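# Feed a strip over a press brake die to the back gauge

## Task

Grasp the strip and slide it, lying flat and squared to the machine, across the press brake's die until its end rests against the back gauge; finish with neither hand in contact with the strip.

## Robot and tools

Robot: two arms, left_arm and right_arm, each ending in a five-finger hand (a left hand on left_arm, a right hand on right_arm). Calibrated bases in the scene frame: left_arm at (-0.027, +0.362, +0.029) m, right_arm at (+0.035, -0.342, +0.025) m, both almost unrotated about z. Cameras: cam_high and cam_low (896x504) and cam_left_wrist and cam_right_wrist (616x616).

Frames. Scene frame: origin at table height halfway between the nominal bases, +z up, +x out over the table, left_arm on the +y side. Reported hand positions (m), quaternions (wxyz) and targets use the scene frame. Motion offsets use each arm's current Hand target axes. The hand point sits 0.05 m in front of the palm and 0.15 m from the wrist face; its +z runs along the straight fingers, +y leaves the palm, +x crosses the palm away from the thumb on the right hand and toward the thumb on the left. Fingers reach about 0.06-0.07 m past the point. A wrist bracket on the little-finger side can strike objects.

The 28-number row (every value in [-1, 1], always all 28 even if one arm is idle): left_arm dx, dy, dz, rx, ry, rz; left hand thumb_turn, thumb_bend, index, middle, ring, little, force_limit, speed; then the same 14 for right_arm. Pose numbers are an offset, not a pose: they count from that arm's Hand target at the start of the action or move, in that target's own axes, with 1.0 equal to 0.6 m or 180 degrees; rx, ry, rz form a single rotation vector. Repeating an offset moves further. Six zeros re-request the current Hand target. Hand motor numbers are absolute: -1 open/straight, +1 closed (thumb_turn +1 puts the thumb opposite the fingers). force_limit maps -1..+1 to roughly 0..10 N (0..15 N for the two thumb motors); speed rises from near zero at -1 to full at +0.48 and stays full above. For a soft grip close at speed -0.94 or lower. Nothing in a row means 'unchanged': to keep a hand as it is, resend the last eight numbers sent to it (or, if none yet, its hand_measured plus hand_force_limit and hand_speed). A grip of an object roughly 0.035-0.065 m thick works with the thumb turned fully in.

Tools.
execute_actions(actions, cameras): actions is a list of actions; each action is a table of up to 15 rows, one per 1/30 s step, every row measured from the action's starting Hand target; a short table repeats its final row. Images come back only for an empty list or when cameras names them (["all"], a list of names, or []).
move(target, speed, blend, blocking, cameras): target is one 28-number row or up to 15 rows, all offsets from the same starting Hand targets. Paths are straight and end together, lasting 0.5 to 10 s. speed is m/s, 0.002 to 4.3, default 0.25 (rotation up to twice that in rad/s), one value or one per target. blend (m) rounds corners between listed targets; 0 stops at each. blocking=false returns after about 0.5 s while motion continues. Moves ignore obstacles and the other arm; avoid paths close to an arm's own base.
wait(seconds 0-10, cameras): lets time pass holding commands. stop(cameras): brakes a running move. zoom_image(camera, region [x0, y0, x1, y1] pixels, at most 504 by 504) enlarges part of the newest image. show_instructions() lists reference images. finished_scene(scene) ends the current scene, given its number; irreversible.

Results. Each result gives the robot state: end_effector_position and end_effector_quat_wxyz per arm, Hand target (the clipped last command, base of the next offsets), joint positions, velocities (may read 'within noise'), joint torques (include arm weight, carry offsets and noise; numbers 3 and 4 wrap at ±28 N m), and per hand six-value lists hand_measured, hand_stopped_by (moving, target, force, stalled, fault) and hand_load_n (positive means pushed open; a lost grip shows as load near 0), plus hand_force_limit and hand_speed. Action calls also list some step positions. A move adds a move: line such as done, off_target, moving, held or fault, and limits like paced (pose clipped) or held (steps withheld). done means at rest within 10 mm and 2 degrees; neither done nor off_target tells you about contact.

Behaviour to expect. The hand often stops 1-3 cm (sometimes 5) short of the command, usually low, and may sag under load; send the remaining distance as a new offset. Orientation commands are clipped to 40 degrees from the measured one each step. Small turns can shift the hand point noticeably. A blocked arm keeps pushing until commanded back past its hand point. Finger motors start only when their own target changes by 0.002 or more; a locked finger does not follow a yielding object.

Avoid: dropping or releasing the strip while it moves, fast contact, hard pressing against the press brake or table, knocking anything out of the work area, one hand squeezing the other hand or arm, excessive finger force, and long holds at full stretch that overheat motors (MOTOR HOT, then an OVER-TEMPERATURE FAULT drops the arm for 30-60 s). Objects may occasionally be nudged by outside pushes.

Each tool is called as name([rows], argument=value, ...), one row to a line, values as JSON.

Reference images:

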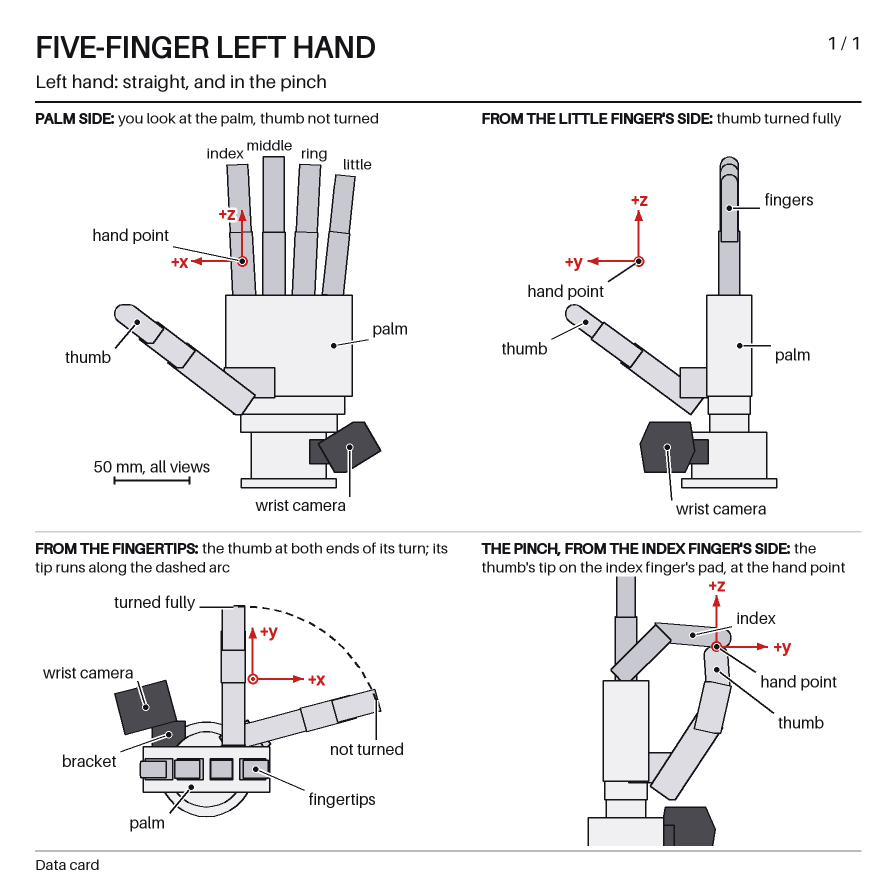

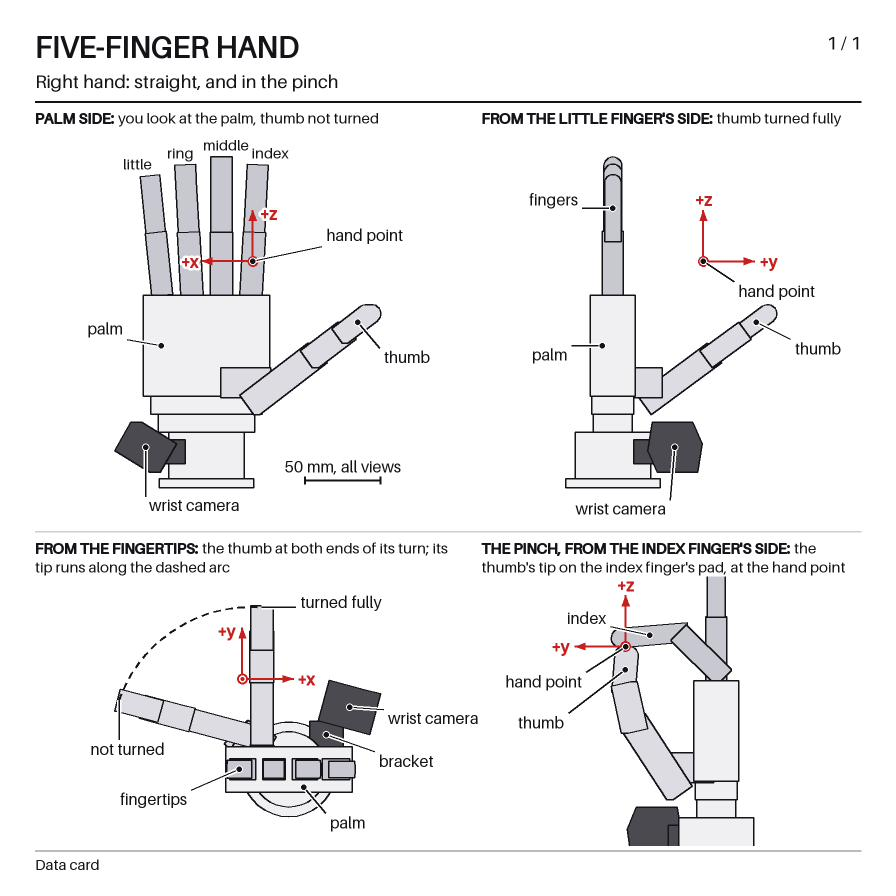

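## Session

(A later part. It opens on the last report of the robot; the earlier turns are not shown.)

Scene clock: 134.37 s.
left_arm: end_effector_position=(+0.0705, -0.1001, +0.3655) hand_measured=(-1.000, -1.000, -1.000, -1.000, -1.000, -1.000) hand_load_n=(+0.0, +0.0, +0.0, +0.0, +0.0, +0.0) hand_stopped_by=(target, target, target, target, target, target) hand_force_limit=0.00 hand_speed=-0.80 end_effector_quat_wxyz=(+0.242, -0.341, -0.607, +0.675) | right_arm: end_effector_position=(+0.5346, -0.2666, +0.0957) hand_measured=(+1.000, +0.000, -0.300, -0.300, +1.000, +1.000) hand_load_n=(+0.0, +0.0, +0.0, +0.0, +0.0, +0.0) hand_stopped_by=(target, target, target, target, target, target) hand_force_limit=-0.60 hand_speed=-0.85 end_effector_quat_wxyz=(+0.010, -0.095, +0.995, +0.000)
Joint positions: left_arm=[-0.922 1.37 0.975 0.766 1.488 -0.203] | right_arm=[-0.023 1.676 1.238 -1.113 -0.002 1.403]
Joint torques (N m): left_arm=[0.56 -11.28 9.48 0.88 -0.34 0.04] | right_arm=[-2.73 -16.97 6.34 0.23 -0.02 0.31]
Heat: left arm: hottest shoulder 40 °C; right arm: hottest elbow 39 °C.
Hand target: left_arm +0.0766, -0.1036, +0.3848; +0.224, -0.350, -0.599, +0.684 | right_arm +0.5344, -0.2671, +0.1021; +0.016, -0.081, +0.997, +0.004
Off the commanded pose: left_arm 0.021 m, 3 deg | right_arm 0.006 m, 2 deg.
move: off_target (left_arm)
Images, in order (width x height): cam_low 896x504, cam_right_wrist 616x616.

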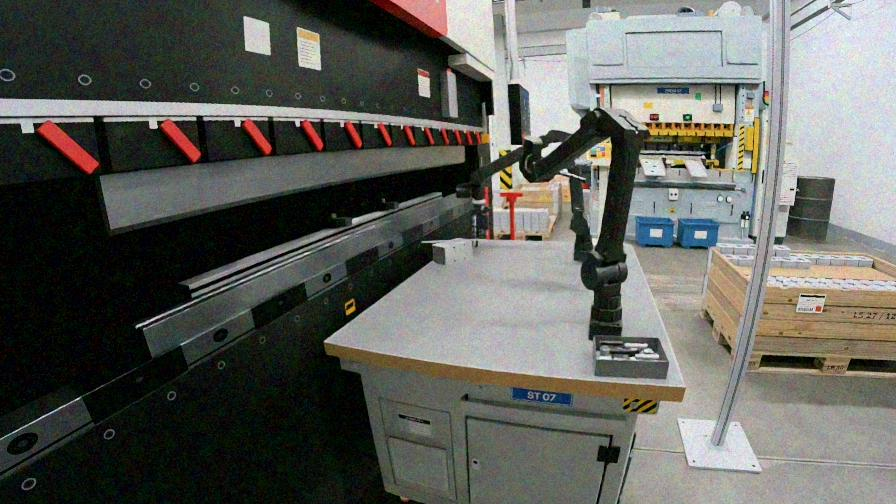

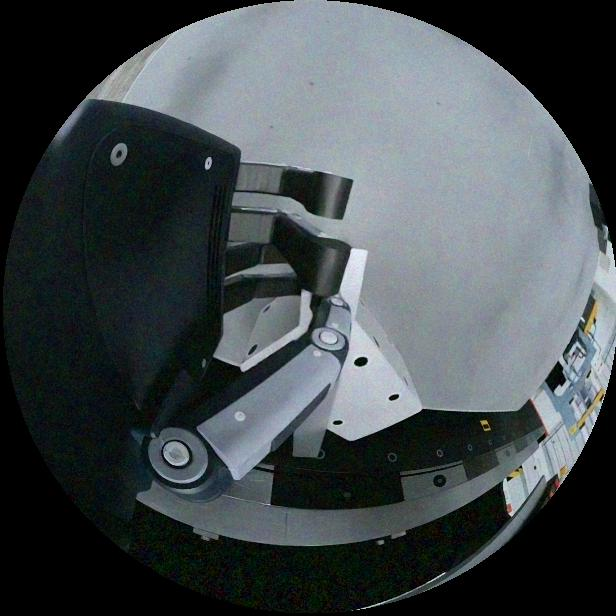

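move([
  [0,0,0,0,0,0,-1,-1,-1,-1,-1,-1,0,-0.8,0.02,0,0.0,0,0,0,1,0.0,-0.3,-0.3,1,1,-0.6,-0.5],
  [0,0,0,0,0,0,-1,-1,-1,-1,-1,-1,0,-0.8,0.02,0,0.018,0,0,0,1,0.0,-0.3,-0.3,1,1,-0.6,-0.85],
], cameras=["cam_low","cam_right_wrist"], speed=0.05)

zoom_image(camera="cam_low", region=[410, 210, 500, 280])

zoom_image(camera="cam_right_wrist", region=[200, 220, 440, 460])

Scene clock: 137.67 s.
left_arm: end_effector_position=(+0.0705, -0.1001, +0.3655) hand_measured=(-1.000, -1.000, -1.000, -1.000, -1.000, -1.000) hand_load_n=(+0.0, +0.0, +0.0, +0.0, +0.0, +0.0) hand_stopped_by=(target, target, target, target, target, target) hand_force_limit=0.00 hand_speed=-0.80 end_effector_quat_wxyz=(+0.242, -0.341, -0.607, +0.675) | right_arm: end_effector_position=(+0.5206, -0.2692, +0.0885) hand_measured=(+1.000, +0.000, -0.300, -0.300, +1.000, +1.000) hand_load_n=(+0.0, -0.5, +0.0, +0.0, +0.0, +0.0) hand_stopped_by=(target, target, target, target, target, target) hand_force_limit=-0.60 hand_speed=-0.85 end_effector_quat_wxyz=(+0.008, -0.092, +0.996, +0.000)
Joint positions: left_arm=[-0.922 1.37 0.975 0.766 1.488 -0.203] | right_arm=[-0.028 1.653 1.188 -1.09 -0.002 1.403]
Joint torques (N m): left_arm=[0.21 -11.28 9.46 0.95 -0.34 0.04] | right_arm=[-2.73 -15.68 6.24 0.73 -0.02 0.27]
Heat: left arm: hottest shoulder 40 °C; right arm: hottest elbow 39 °C.
Hand target: left_arm +0.0766, -0.1036, +0.3848; +0.224, -0.350, -0.599, +0.684 | right_arm +0.5229, -0.2689, +0.0909; +0.016, -0.081, +0.997, +0.004
Off the commanded pose: left_arm 0.021 m, 3 deg | right_arm 0.003 m, 2 deg.
move: off_target (left_arm)
Images, in order (width x height): cam_low 896x504, cam_right_wrist 616x616.

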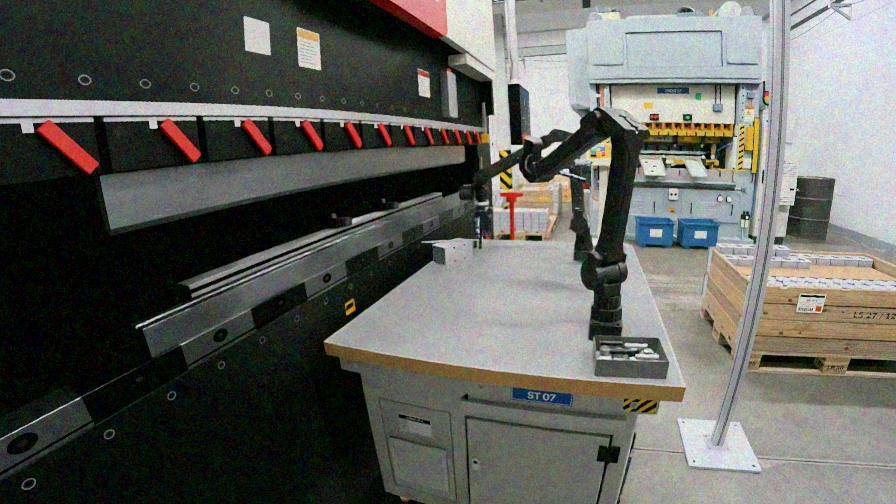

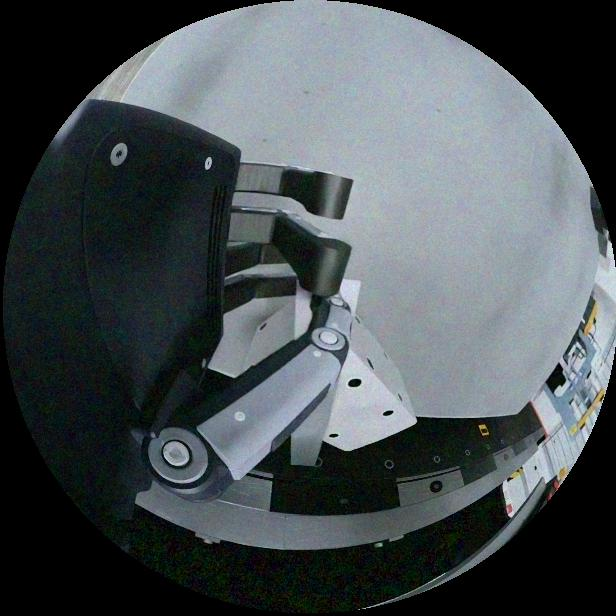

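Scaled by 5.600 from the camera's 896x504 image, which has a finer 1280x720 frame.

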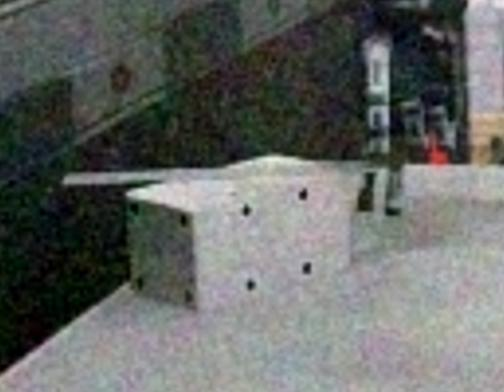

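Scaled by 2.100 from the camera's 616x616 image, which has a finer 880x880 frame.

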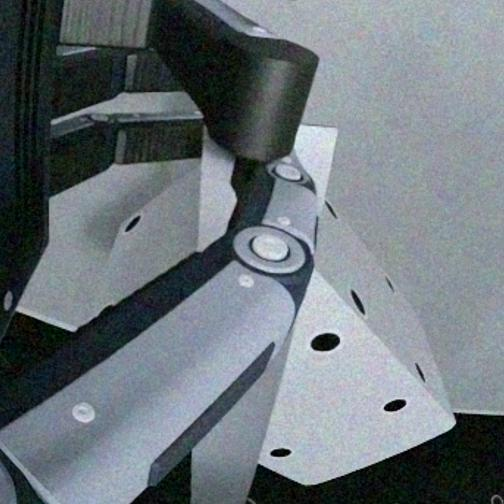

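move([
  [0,0,0,0,0,0,-1,-1,-1,-1,-1,-1,0,-0.8,-0.004,0,0.013,0,0,0,1,0.0,-0.3,-0.3,1,1,-0.6,-0.5],
], cameras=[], speed=0.05)

Scene clock: 138.87 s.
left_arm: end_effector_position=(+0.0705, -0.1001, +0.3655) hand_measured=(-1.000, -1.000, -1.000, -1.000, -1.000, -1.000) hand_load_n=(+0.0, +0.0, +0.0, +0.0, +0.0, +0.0) hand_stopped_by=(target, target, target, target, target, target) hand_force_limit=0.00 hand_speed=-0.80 end_effector_quat_wxyz=(+0.242, -0.341, -0.607, +0.675) | right_arm: end_effector_position=(+0.5251, -0.2691, +0.0889) hand_measured=(+1.000, +0.000, -0.300, -0.300, +1.000, +1.000) hand_load_n=(+0.0, +0.0, +0.0, +0.0, +0.0, +0.0) hand_stopped_by=(target, target, target, target, target, target) hand_force_limit=-0.60 hand_speed=-0.50 end_effector_quat_wxyz=(+0.016, -0.092, +0.996, +0.000)
Joint positions: left_arm=[-0.922 1.37 0.975 0.766 1.488 -0.203] | right_arm=[-0.028 1.653 1.188 -1.073 -0.002 1.403]
Joint torques (N m): left_arm=[0.44 -11.28 9.52 0.87 -0.35 0.03] | right_arm=[-2.67 -14.45 6.04 0.77 -0.02 0.28]
Heat: left arm: hottest shoulder 40 °C; right arm: hottest elbow 39 °C.
Hand target: left_arm +0.0766, -0.1036, +0.3848; +0.224, -0.350, -0.599, +0.684 | right_arm +0.5255, -0.2685, +0.0832; +0.016, -0.081, +0.997, +0.004
Off the commanded pose: left_arm 0.021 m, 3 deg | right_arm 0.006 m, 1 deg.
move: off_target (left_arm)
No camera images: "cameras" was empty.

move([
  [0,0,0,0,0,0,-1,-1,-1,-1,-1,-1,0,-0.8,0,0,0.01,0,0,0,1,0.0,-0.3,-0.3,1,1,-0.6,-0.5],
], cameras=[], speed=0.05)

Scene clock: 140.00 s.
left_arm: end_effector_position=(+0.0705, -0.1001, +0.3655) hand_measured=(-1.000, -1.000, -1.000, -1.000, -1.000, -1.000) hand_load_n=(+0.0, +0.0, +0.0, +0.0, +0.0, +0.0) hand_stopped_by=(target, target, target, target, target, target) hand_force_limit=0.00 hand_speed=-0.80 end_effector_quat_wxyz=(+0.242, -0.341, -0.607, +0.675) | right_arm: end_effector_position=(+0.5259, -0.2691, +0.0865) hand_measured=(+1.000, +0.000, -0.300, -0.300, +1.000, +1.000) hand_load_n=(+0.0, -0.5, +0.0, +0.0, +0.0, +0.0) hand_stopped_by=(target, target, target, target, target, target) hand_force_limit=-0.60 hand_speed=-0.50 end_effector_quat_wxyz=(+0.020, -0.092, +0.996, -0.001)
Joint positions: left_arm=[-0.922 1.37 0.975 0.766 1.488 -0.203] | right_arm=[-0.028 1.653 1.18 -1.058 -0.002 1.403]
Joint torques (N m): left_arm=[0.44 -11.46 9.55 0.95 -0.34 0.04] | right_arm=[-2.61 -13.74 5.98 0.77 0.02 0.29]
Heat: left arm: hottest shoulder 40 °C; right arm: hottest elbow 39 °C.
Hand target: left_arm +0.0766, -0.1036, +0.3848; +0.224, -0.350, -0.599, +0.684 | right_arm +0.5257, -0.2684, +0.0772; +0.016, -0.081, +0.997, +0.004
Off the commanded pose: left_arm 0.021 m, 3 deg | right_arm 0.009 m, 1 deg.
move: off_target (left_arm)
No camera images: "cameras" was empty.

Now it moves about 1:1.

move([
  [0,0,0,0,0,0,-1,-1,-1,-1,-1,-1,0,-0.8,0,0,0.01,0,0,0,1,0.0,-0.3,-0.3,1,1,-0.6,-0.5],
], cameras=["cam_low","cam_right_wrist"], speed=0.05)

zoom_image(camera="cam_low", region=[430, 210, 500, 280])

zoom_image(camera="cam_right_wrist", region=[200, 220, 440, 460])

Scene clock: 141.33 s.
left_arm: end_effector_position=(+0.0705, -0.1001, +0.3655) hand_measured=(-1.000, -1.000, -1.000, -1.000, -1.000, -1.000) hand_load_n=(+0.0, +0.0, +0.0, +0.0, +0.0, +0.0) hand_stopped_by=(target, target, target, target, target, target) hand_force_limit=0.00 hand_speed=-0.80 end_effector_quat_wxyz=(+0.242, -0.341, -0.607, +0.675) | right_arm: end_effector_position=(+0.5274, -0.2664, +0.0862) hand_measured=(+1.000, +0.000, -0.300, -0.300, +1.000, +1.000) hand_load_n=(+0.0, +0.5, +0.0, +0.0, +0.0, +0.0) hand_stopped_by=(target, target, target, target, target, target) hand_force_limit=-0.60 hand_speed=-0.50 end_effector_quat_wxyz=(+0.025, -0.092, +0.995, +0.006)
Joint positions: left_arm=[-0.922 1.37 0.975 0.766 1.488 -0.203] | right_arm=[-0.028 1.653 1.176 -1.044 -0.016 1.403]
Joint torques (N m): left_arm=[0.56 -11.46 9.47 0.9 -0.34 0.04] | right_arm=[-2.67 -13.1 5.7 0.85 0.1 0.29]
Heat: left arm: hottest shoulder 40 °C; right arm: hottest elbow 39 °C.
Hand target: left_arm +0.0766, -0.1036, +0.3848; +0.224, -0.350, -0.599, +0.684 | right_arm +0.5259, -0.2683, +0.0712; +0.016, -0.081, +0.997, +0.004
Off the commanded pose: left_arm 0.021 m, 3 deg | right_arm 0.015 m, 2 deg.
move: off_target (left_arm, right_arm)
Images, in order (width x height): cam_low 896x504, cam_right_wrist 616x616.

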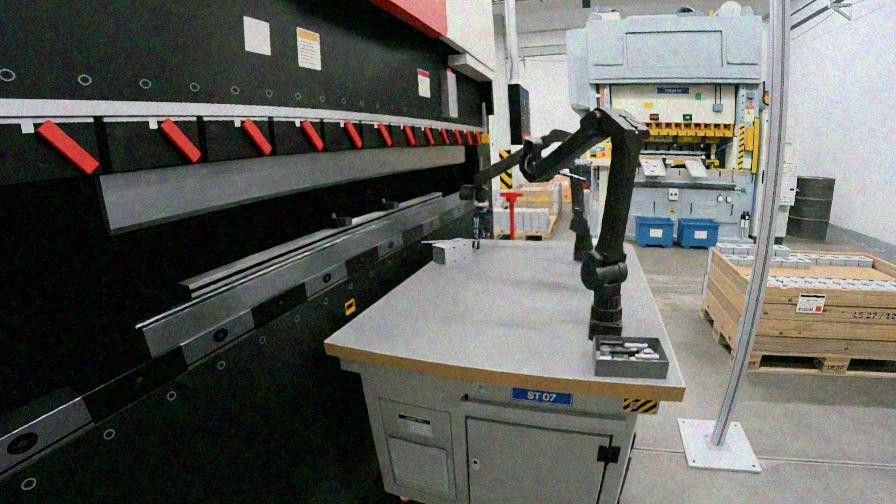

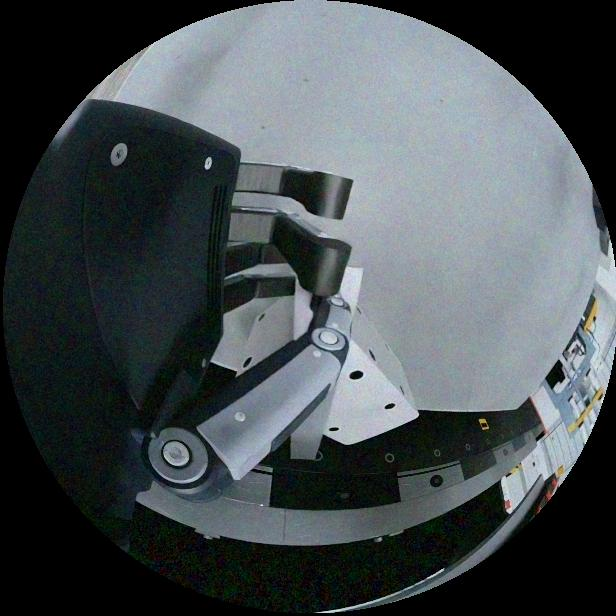

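Scaled by 7.200 from the camera's 896x504 image, which has a finer 1280x720 frame.

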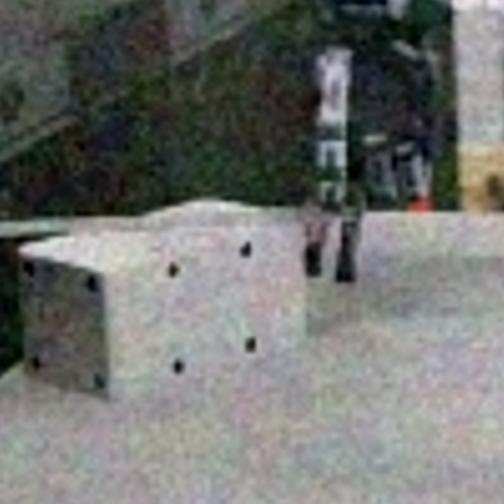

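Scaled by 2.100 from the camera's 616x616 image, which has a finer 880x880 frame.

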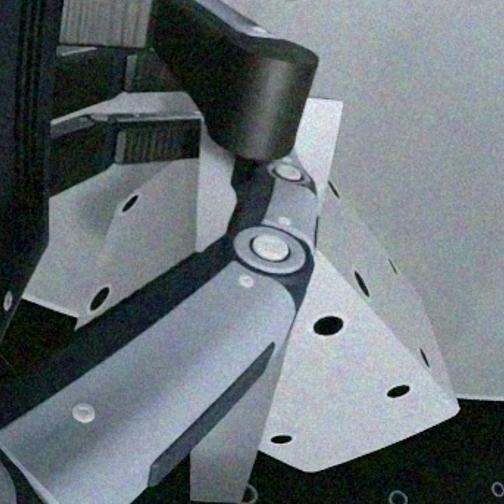

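move([
  [0,0,0,0,0,0,-1,-1,-1,-1,-1,-1,0,-0.8,0,0,-0.012,0,0,0,1,0.0,0.05,0.7,1,1,-0.6,-0.88],
], cameras=["cam_low","cam_right_wrist"], speed=0.05)

zoom_image(camera="cam_low", region=[410, 210, 500, 280])

zoom_image(camera="cam_right_wrist", region=[200, 220, 440, 460])

Scene clock: 143.73 s.
left_arm: end_effector_position=(+0.0705, -0.1001, +0.3655) hand_measured=(-1.000, -1.000, -1.000, -1.000, -1.000, -1.000) hand_load_n=(+0.0, +0.0, +0.0, +0.0, +0.0, +0.0) hand_stopped_by=(target, target, target, target, target, target) hand_force_limit=0.00 hand_speed=-0.80 end_effector_quat_wxyz=(+0.242, -0.341, -0.607, +0.675) | right_arm: end_effector_position=(+0.5280, -0.2701, +0.0855) hand_measured=(+1.000, +0.000, +0.050, +0.200, +1.000, +1.000) hand_load_n=(+0.5, +1.5, +0.0, +6.5, +0.0, +0.0) hand_stopped_by=(target, target, target, force, target, target) hand_force_limit=-0.60 hand_speed=-0.88 end_effector_quat_wxyz=(+0.025, -0.088, +0.996, +0.001)
Joint positions: left_arm=[-0.922 1.37 0.975 0.766 1.488 -0.203] | right_arm=[-0.031 1.653 1.176 -1.044 -0.005 1.408]
Joint torques (N m): left_arm=[0.26 -11.34 9.57 0.94 -0.35 0.03] | right_arm=[-2.37 -13.8 6.48 0.23 0.1 0.29]
Heat: left arm: hottest shoulder 40 °C; right arm: hottest elbow 39 °C.
Hand target: left_arm +0.0766, -0.1036, +0.3848; +0.224, -0.350, -0.599, +0.684 | right_arm +0.5257, -0.2684, +0.0784; +0.016, -0.081, +0.997, +0.004
Off the commanded pose: left_arm 0.021 m, 3 deg | right_arm 0.008 m, 1 deg.
move: off_target (left_arm)
Images, in order (width x height): cam_low 896x504, cam_right_wrist 616x616.

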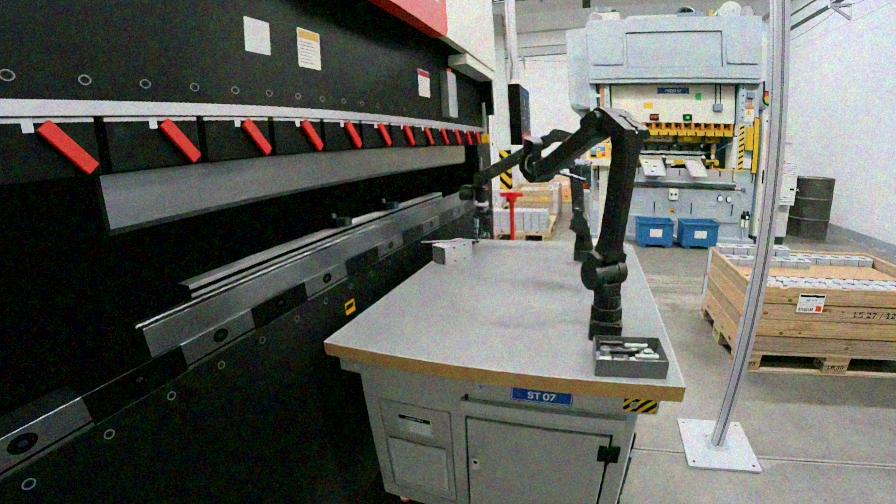

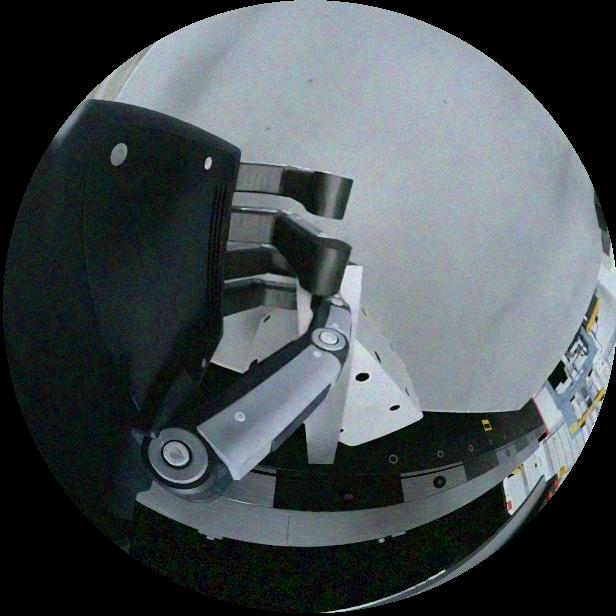

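Scaled by 5.600 from the camera's 896x504 image, which has a finer 1280x720 frame.

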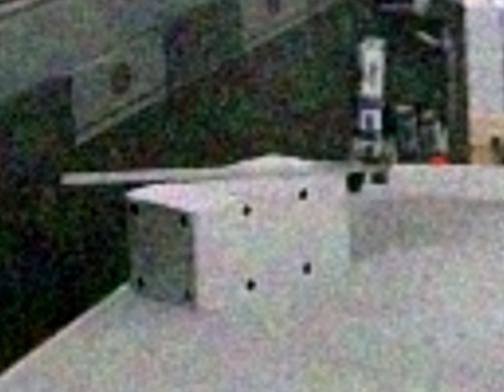

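Scaled by 2.100 from the camera's 616x616 image, which has a finer 880x880 frame.

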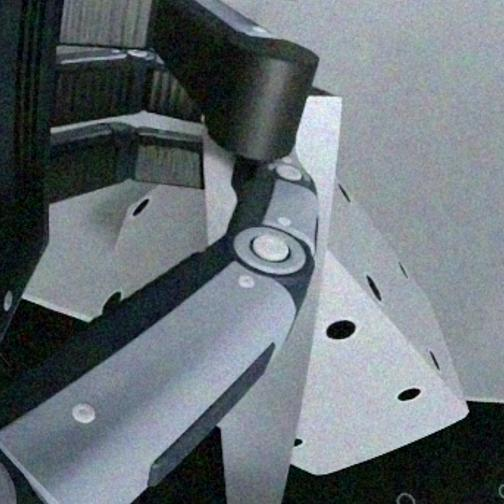

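move([
  [0,0,0,0,0,0,-1,-1,-1,-1,-1,-1,0,-0.8,0,0,0,0,0,0,1,0.0,0.7,0.7,1,1,-0.5,-0.9],
], cameras=["cam_low","cam_right_wrist"], speed=0.05)

zoom_image(camera="cam_low", region=[410, 210, 500, 280])

zoom_image(camera="cam_right_wrist", region=[200, 220, 440, 460])

Scene clock: 144.97 s.
left_arm: end_effector_position=(+0.0705, -0.1001, +0.3655) hand_measured=(-1.000, -1.000, -1.000, -1.000, -1.000, -1.000) hand_load_n=(-0.5, +0.0, +0.0, +0.0, +0.0, +0.0) hand_stopped_by=(target, target, target, target, target, target) hand_force_limit=0.00 hand_speed=-0.80 end_effector_quat_wxyz=(+0.242, -0.341, -0.607, +0.675) | right_arm: end_effector_position=(+0.5275, -0.2714, +0.0852) hand_measured=(+1.000, +0.000, +0.188, +0.200, +1.000, +1.000) hand_load_n=(+0.5, +2.0, +3.0, +5.5, +0.0, +0.0) hand_stopped_by=(target, target, force, force, target, target) hand_force_limit=-0.50 hand_speed=-0.90 end_effector_quat_wxyz=(+0.024, -0.089, +0.996, -0.001)
Joint positions: left_arm=[-0.922 1.37 0.975 0.766 1.488 -0.203] | right_arm=[-0.032 1.653 1.176 -1.046 -0.002 1.405]
Joint torques (N m): left_arm=[0.32 -11.28 9.44 0.9 -0.34 0.04] | right_arm=[-2.26 -13.86 6.46 0.23 0 0.29]
Heat: left arm: hottest shoulder 40 °C; right arm: hottest elbow 39 °C.
Hand target: left_arm +0.0766, -0.1036, +0.3848; +0.224, -0.350, -0.599, +0.684 | right_arm +0.5257, -0.2684, +0.0784; +0.016, -0.081, +0.997, +0.004
Off the commanded pose: left_arm 0.021 m, 3 deg | right_arm 0.008 m, 1 deg.
move: off_target (left_arm)
Images, in order (width x height): cam_low 896x504, cam_right_wrist 616x616.

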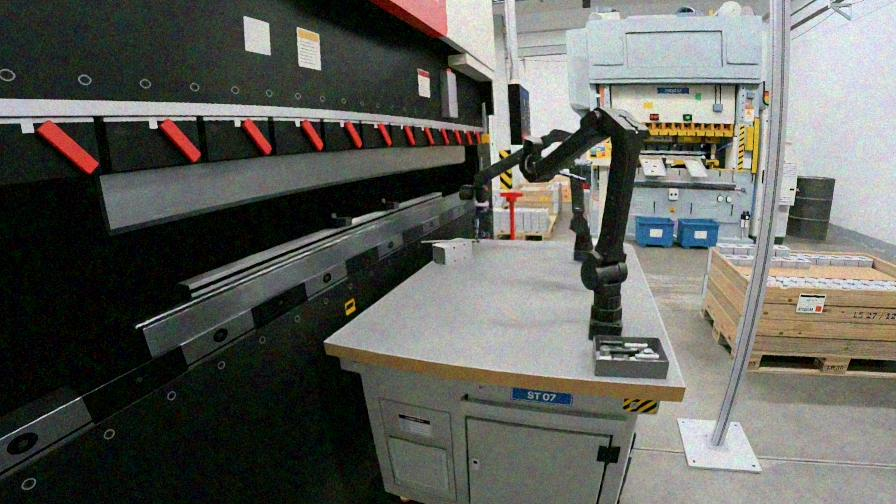

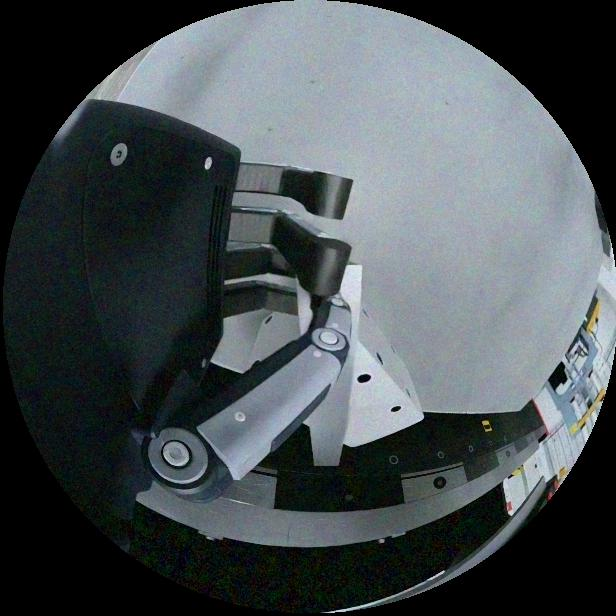

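Scaled by 5.600 from the camera's 896x504 image, which has a finer 1280x720 frame.

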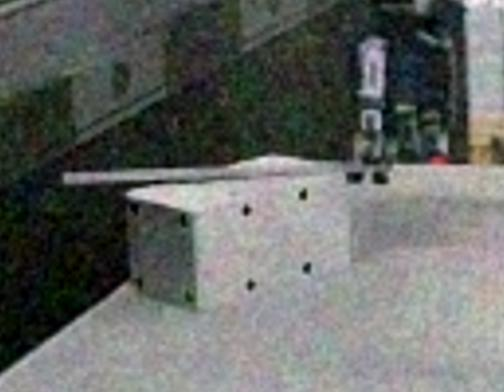

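Scaled by 2.100 from the camera's 616x616 image, which has a finer 880x880 frame.

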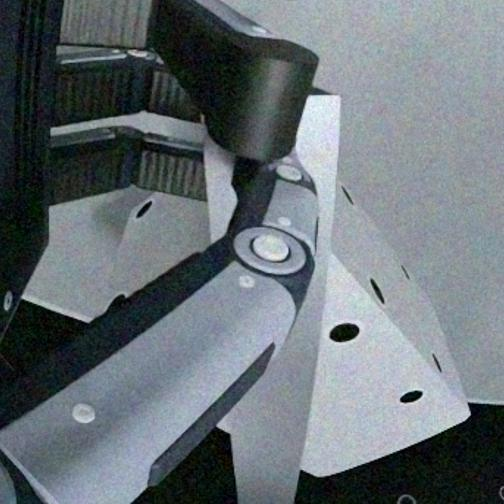

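move([
  [0,0,0,0,0,0,-1,-1,-1,-1,-1,-1,0,-0.8,0,0,-0.1,0,0,0,1,0.0,0.7,0.7,1,1,-0.5,-0.9],
], cameras=["all"], speed=0.08)

zoom_image(camera="cam_low", region=[390, 170, 500, 280])

zoom_image(camera="cam_right_wrist", region=[200, 220, 480, 500])

zoom_image(camera="cam_high", region=[420, 200, 600, 380])

Scene clock: 146.80 s.
left_arm: end_effector_position=(+0.0705, -0.1001, +0.3655) hand_measured=(-1.000, -1.000, -1.000, -1.000, -1.000, -1.000) hand_load_n=(+0.0, +0.0, +0.0, +0.0, +0.0, +0.0) hand_stopped_by=(target, target, target, target, target, target) hand_force_limit=0.00 hand_speed=-0.80 end_effector_quat_wxyz=(+0.242, -0.341, -0.607, +0.675) | right_arm: end_effector_position=(+0.4953, -0.2717, +0.1027) hand_measured=(+1.000, +0.000, +0.188, +0.200, +1.000, +1.000) hand_load_n=(+0.5, +1.5, +6.0, +5.5, +0.0, +0.0) hand_stopped_by=(target, target, force, force, target, target) hand_force_limit=-0.50 hand_speed=-0.90 end_effector_quat_wxyz=(-0.029, -0.083, +0.996, +0.004)
Joint positions: left_arm=[-0.922 1.37 0.975 0.766 1.488 -0.203] | right_arm=[-0.032 1.619 1.189 -1.199 -0.004 1.417]
Joint torques (N m): left_arm=[0.38 -11.46 9.52 0.96 -0.33 0.03] | right_arm=[-2.37 -16.67 12.01 0.06 0.04 0.26]
Heat: left arm: hottest shoulder 40 °C; right arm: hottest elbow 39 °C.
Hand target: left_arm +0.0766, -0.1036, +0.3848; +0.224, -0.350, -0.599, +0.684 | right_arm +0.5238, -0.2690, +0.1384; +0.016, -0.081, +0.997, +0.004
Off the commanded pose: left_arm 0.021 m, 3 deg | right_arm 0.046 m, 5 deg.
move: off_target (left_arm, right_arm)

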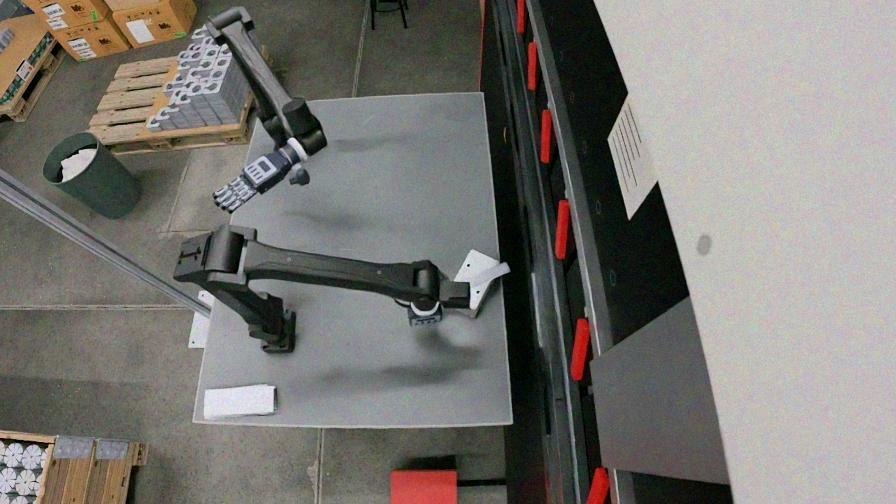

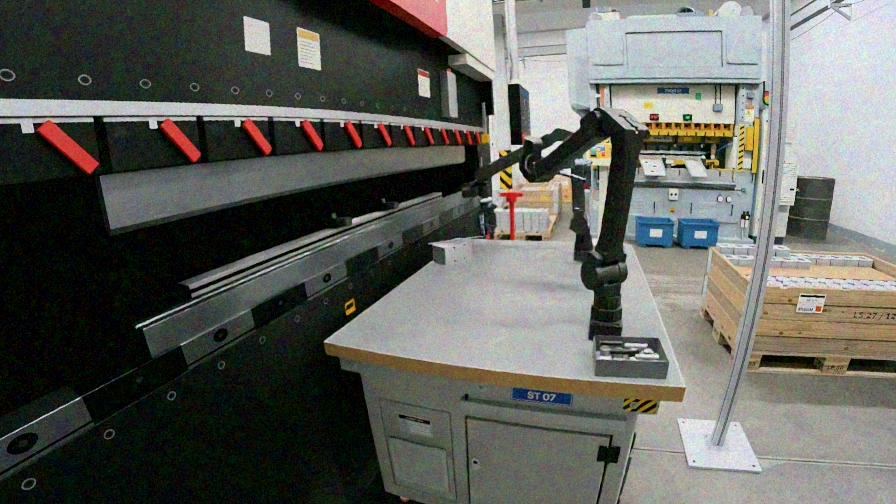

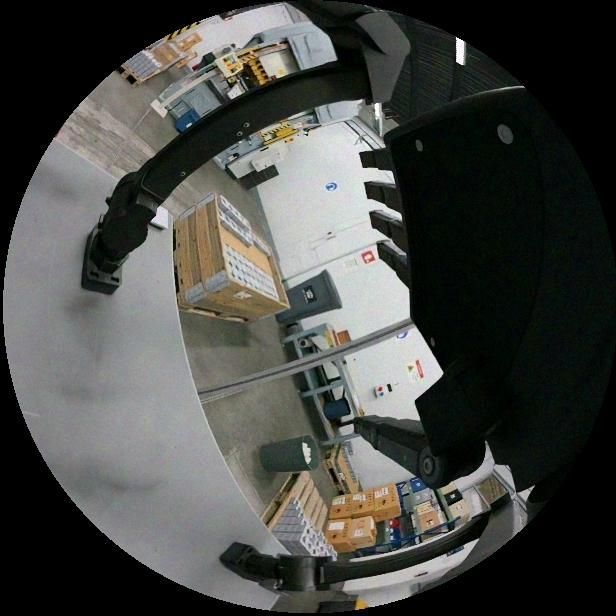

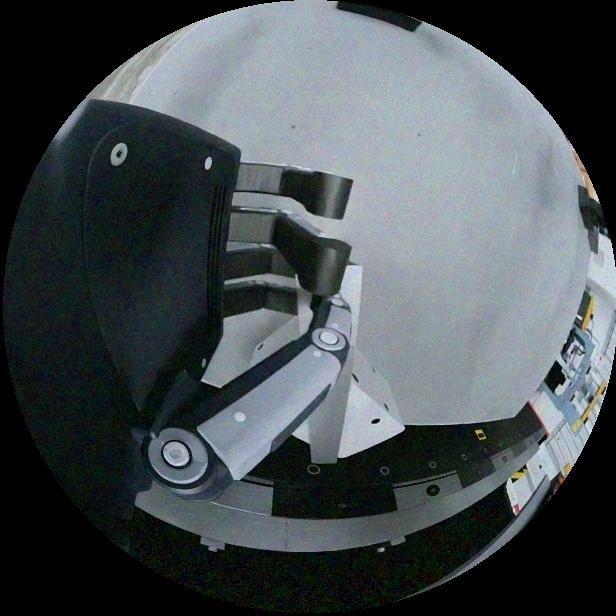

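Scaled by 4.582 from the camera's 896x504 image, which has a finer 1280x720 frame.

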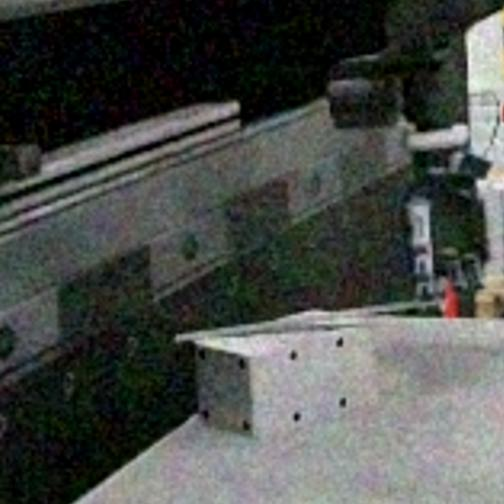

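Scaled by 1.800 from the camera's 616x616 image, which has a finer 880x880 frame.

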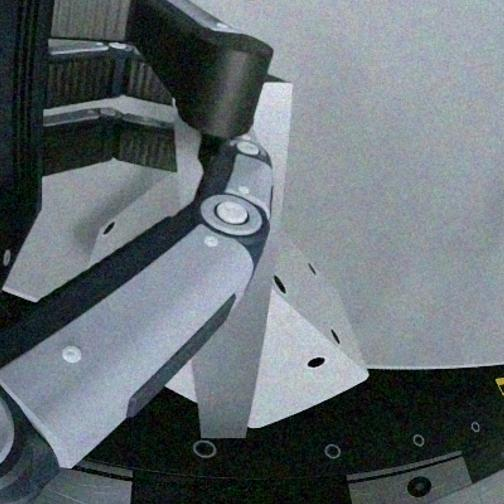

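Scaled by 2.800 from the camera's 896x504 image, which has a finer 1280x720 frame.

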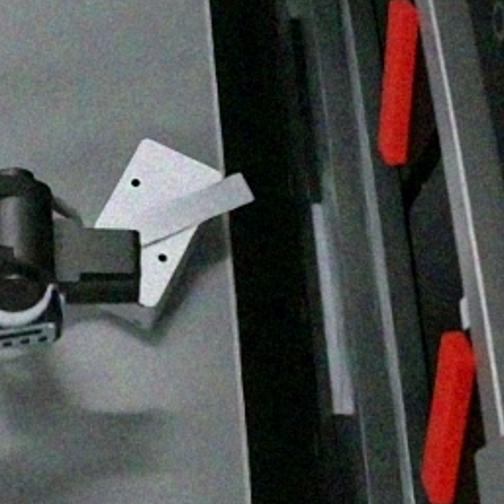

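move([
  [0,0,0,0,0,0,-1,-1,-1,-1,-1,-1,0,-0.8,0,0,-0.18,0,0,0,1,0.0,0.7,0.7,1,1,-0.5,-0.9],
], cameras=["all"], speed=0.1)

zoom_image(camera="cam_low", region=[350, 130, 500, 280])

zoom_image(camera="cam_right_wrist", region=[180, 240, 480, 540])

zoom_image(camera="cam_high", region=[420, 200, 600, 380])

Scene clock: 149.13 s.
left_arm: end_effector_position=(+0.0705, -0.1001, +0.3655) hand_measured=(-1.000, -1.000, -1.000, -1.000, -1.000, -1.000) hand_load_n=(-0.5, +0.0, +0.0, +0.0, +0.0, +0.0) hand_stopped_by=(target, target, target, target, target, target) hand_force_limit=0.00 hand_speed=-0.80 end_effector_quat_wxyz=(+0.242, -0.341, -0.607, +0.675) | right_arm: end_effector_position=(+0.4995, -0.2717, +0.2097) hand_measured=(+1.000, +0.000, +0.188, +0.200, +1.000, +1.000) hand_load_n=(+0.5, +1.5, +6.0, +5.5, +0.0, +0.5) hand_stopped_by=(target, target, force, force, target, target) hand_force_limit=-0.50 hand_speed=-0.90 end_effector_quat_wxyz=(-0.028, -0.083, +0.996, +0.004)
Joint positions: left_arm=[-0.922 1.37 0.975 0.766 1.488 -0.203] | right_arm=[-0.032 1.549 1.398 -1.477 -0.004 1.417]
Joint torques (N m): left_arm=[0.32 -11.69 9.54 0.9 -0.35 0.05] | right_arm=[-2.55 -15.85 13.03 0.08 0.04 0.24]
Heat: left arm: hottest shoulder 40 °C; right arm: hottest elbow 39 °C.
Hand target: left_arm +0.0766, -0.1036, +0.3848; +0.224, -0.350, -0.599, +0.684 | right_arm +0.5204, -0.2701, +0.2463; +0.016, -0.081, +0.997, +0.004
Off the commanded pose: left_arm 0.021 m, 3 deg | right_arm 0.042 m, 5 deg.
move: off_target (left_arm, right_arm)

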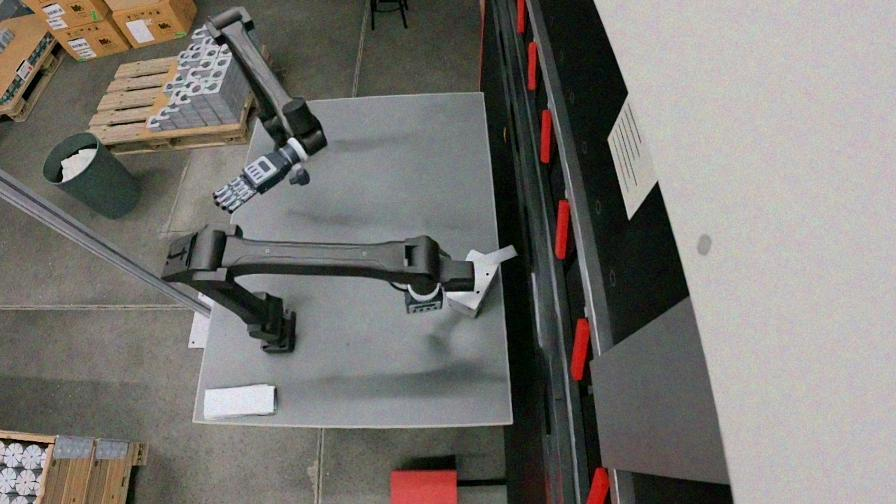

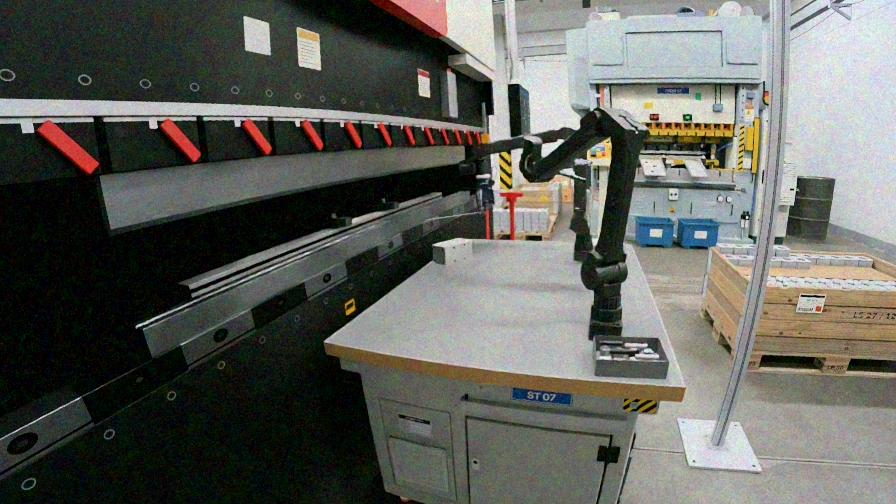

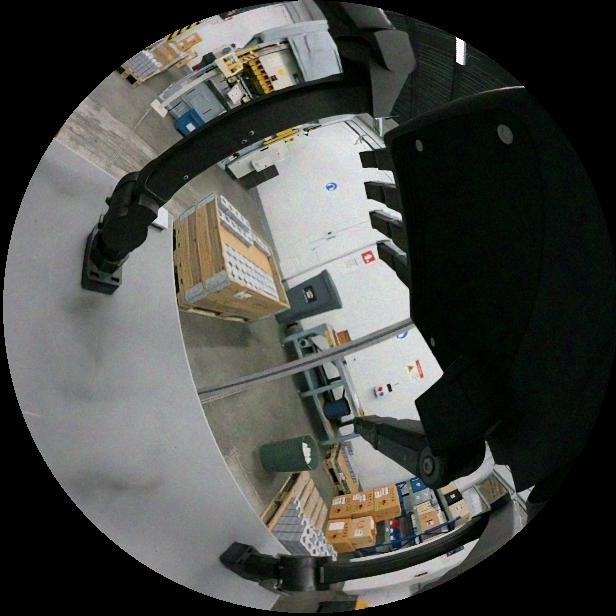

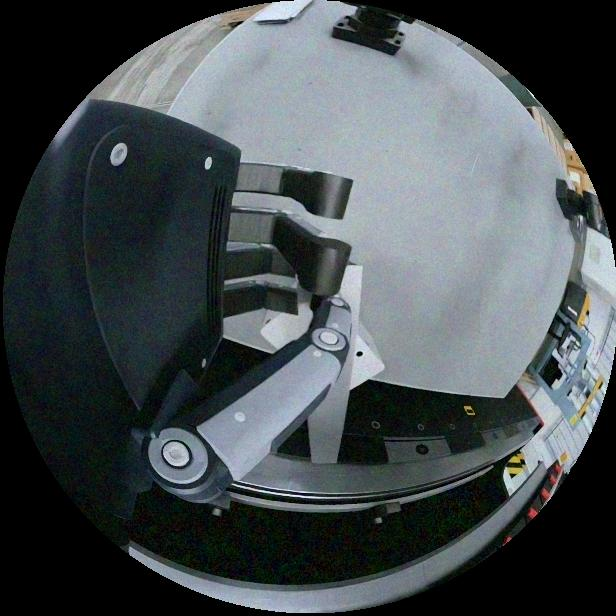

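Scaled by 3.360 from the camera's 896x504 image, which has a finer 1280x720 frame.

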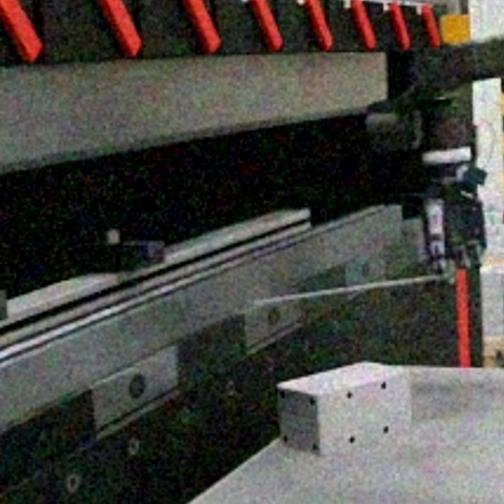

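Scaled by 1.680 from the camera's 616x616 image, which has a finer 880x880 frame.

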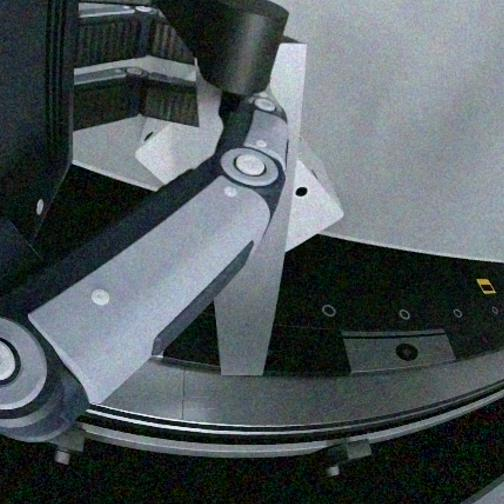

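Scaled by 2.800 from the camera's 896x504 image, which has a finer 1280x720 frame.

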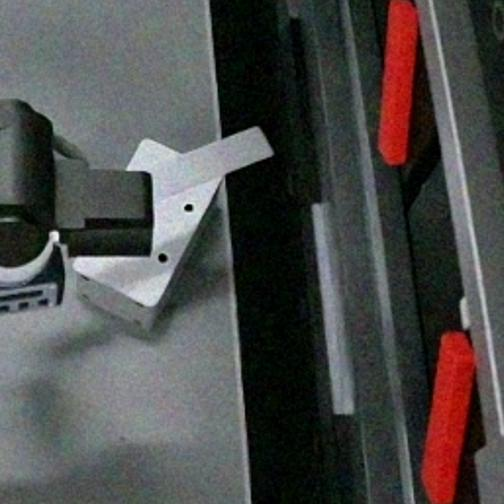

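zoom_image(camera="cam_low", region=[120, 260, 260, 370])

zoom_image(camera="cam_low", region=[320, 180, 460, 260])

zoom_image(camera="cam_right_wrist", region=[200, 380, 460, 560])

Scaled by 3.600 from the camera's 896x504 image, which has a finer 1280x720 frame.

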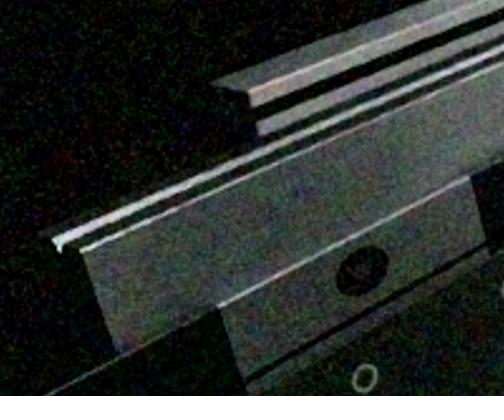

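Scaled by 3.600 from the camera's 896x504 image, which has a finer 1280x720 frame.

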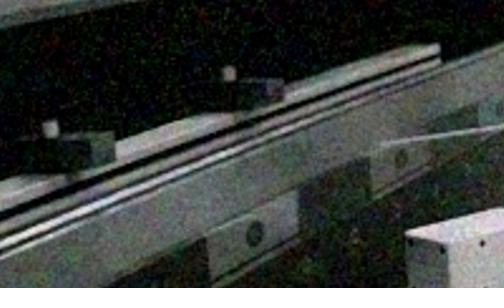

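Scaled by 1.938 from the camera's 616x616 image, which has a finer 880x880 frame.

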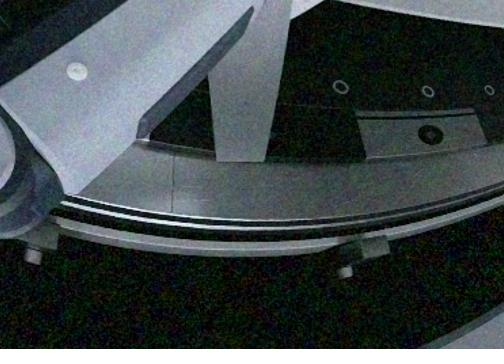

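zoom_image(camera="cam_right_wrist", region=[250, 400, 400, 520])

zoom_image(camera="cam_high", region=[460, 220, 580, 320])

Scaled by 3.360 from the camera's 616x616 image, which has a finer 880x880 frame.

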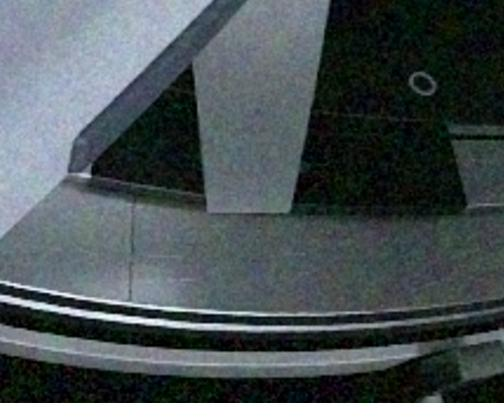

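Scaled by 4.200 from the camera's 896x504 image, which has a finer 1280x720 frame.

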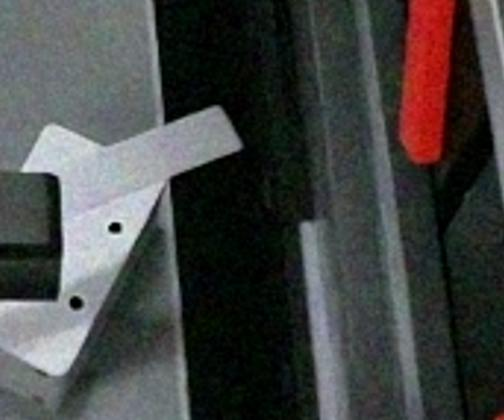

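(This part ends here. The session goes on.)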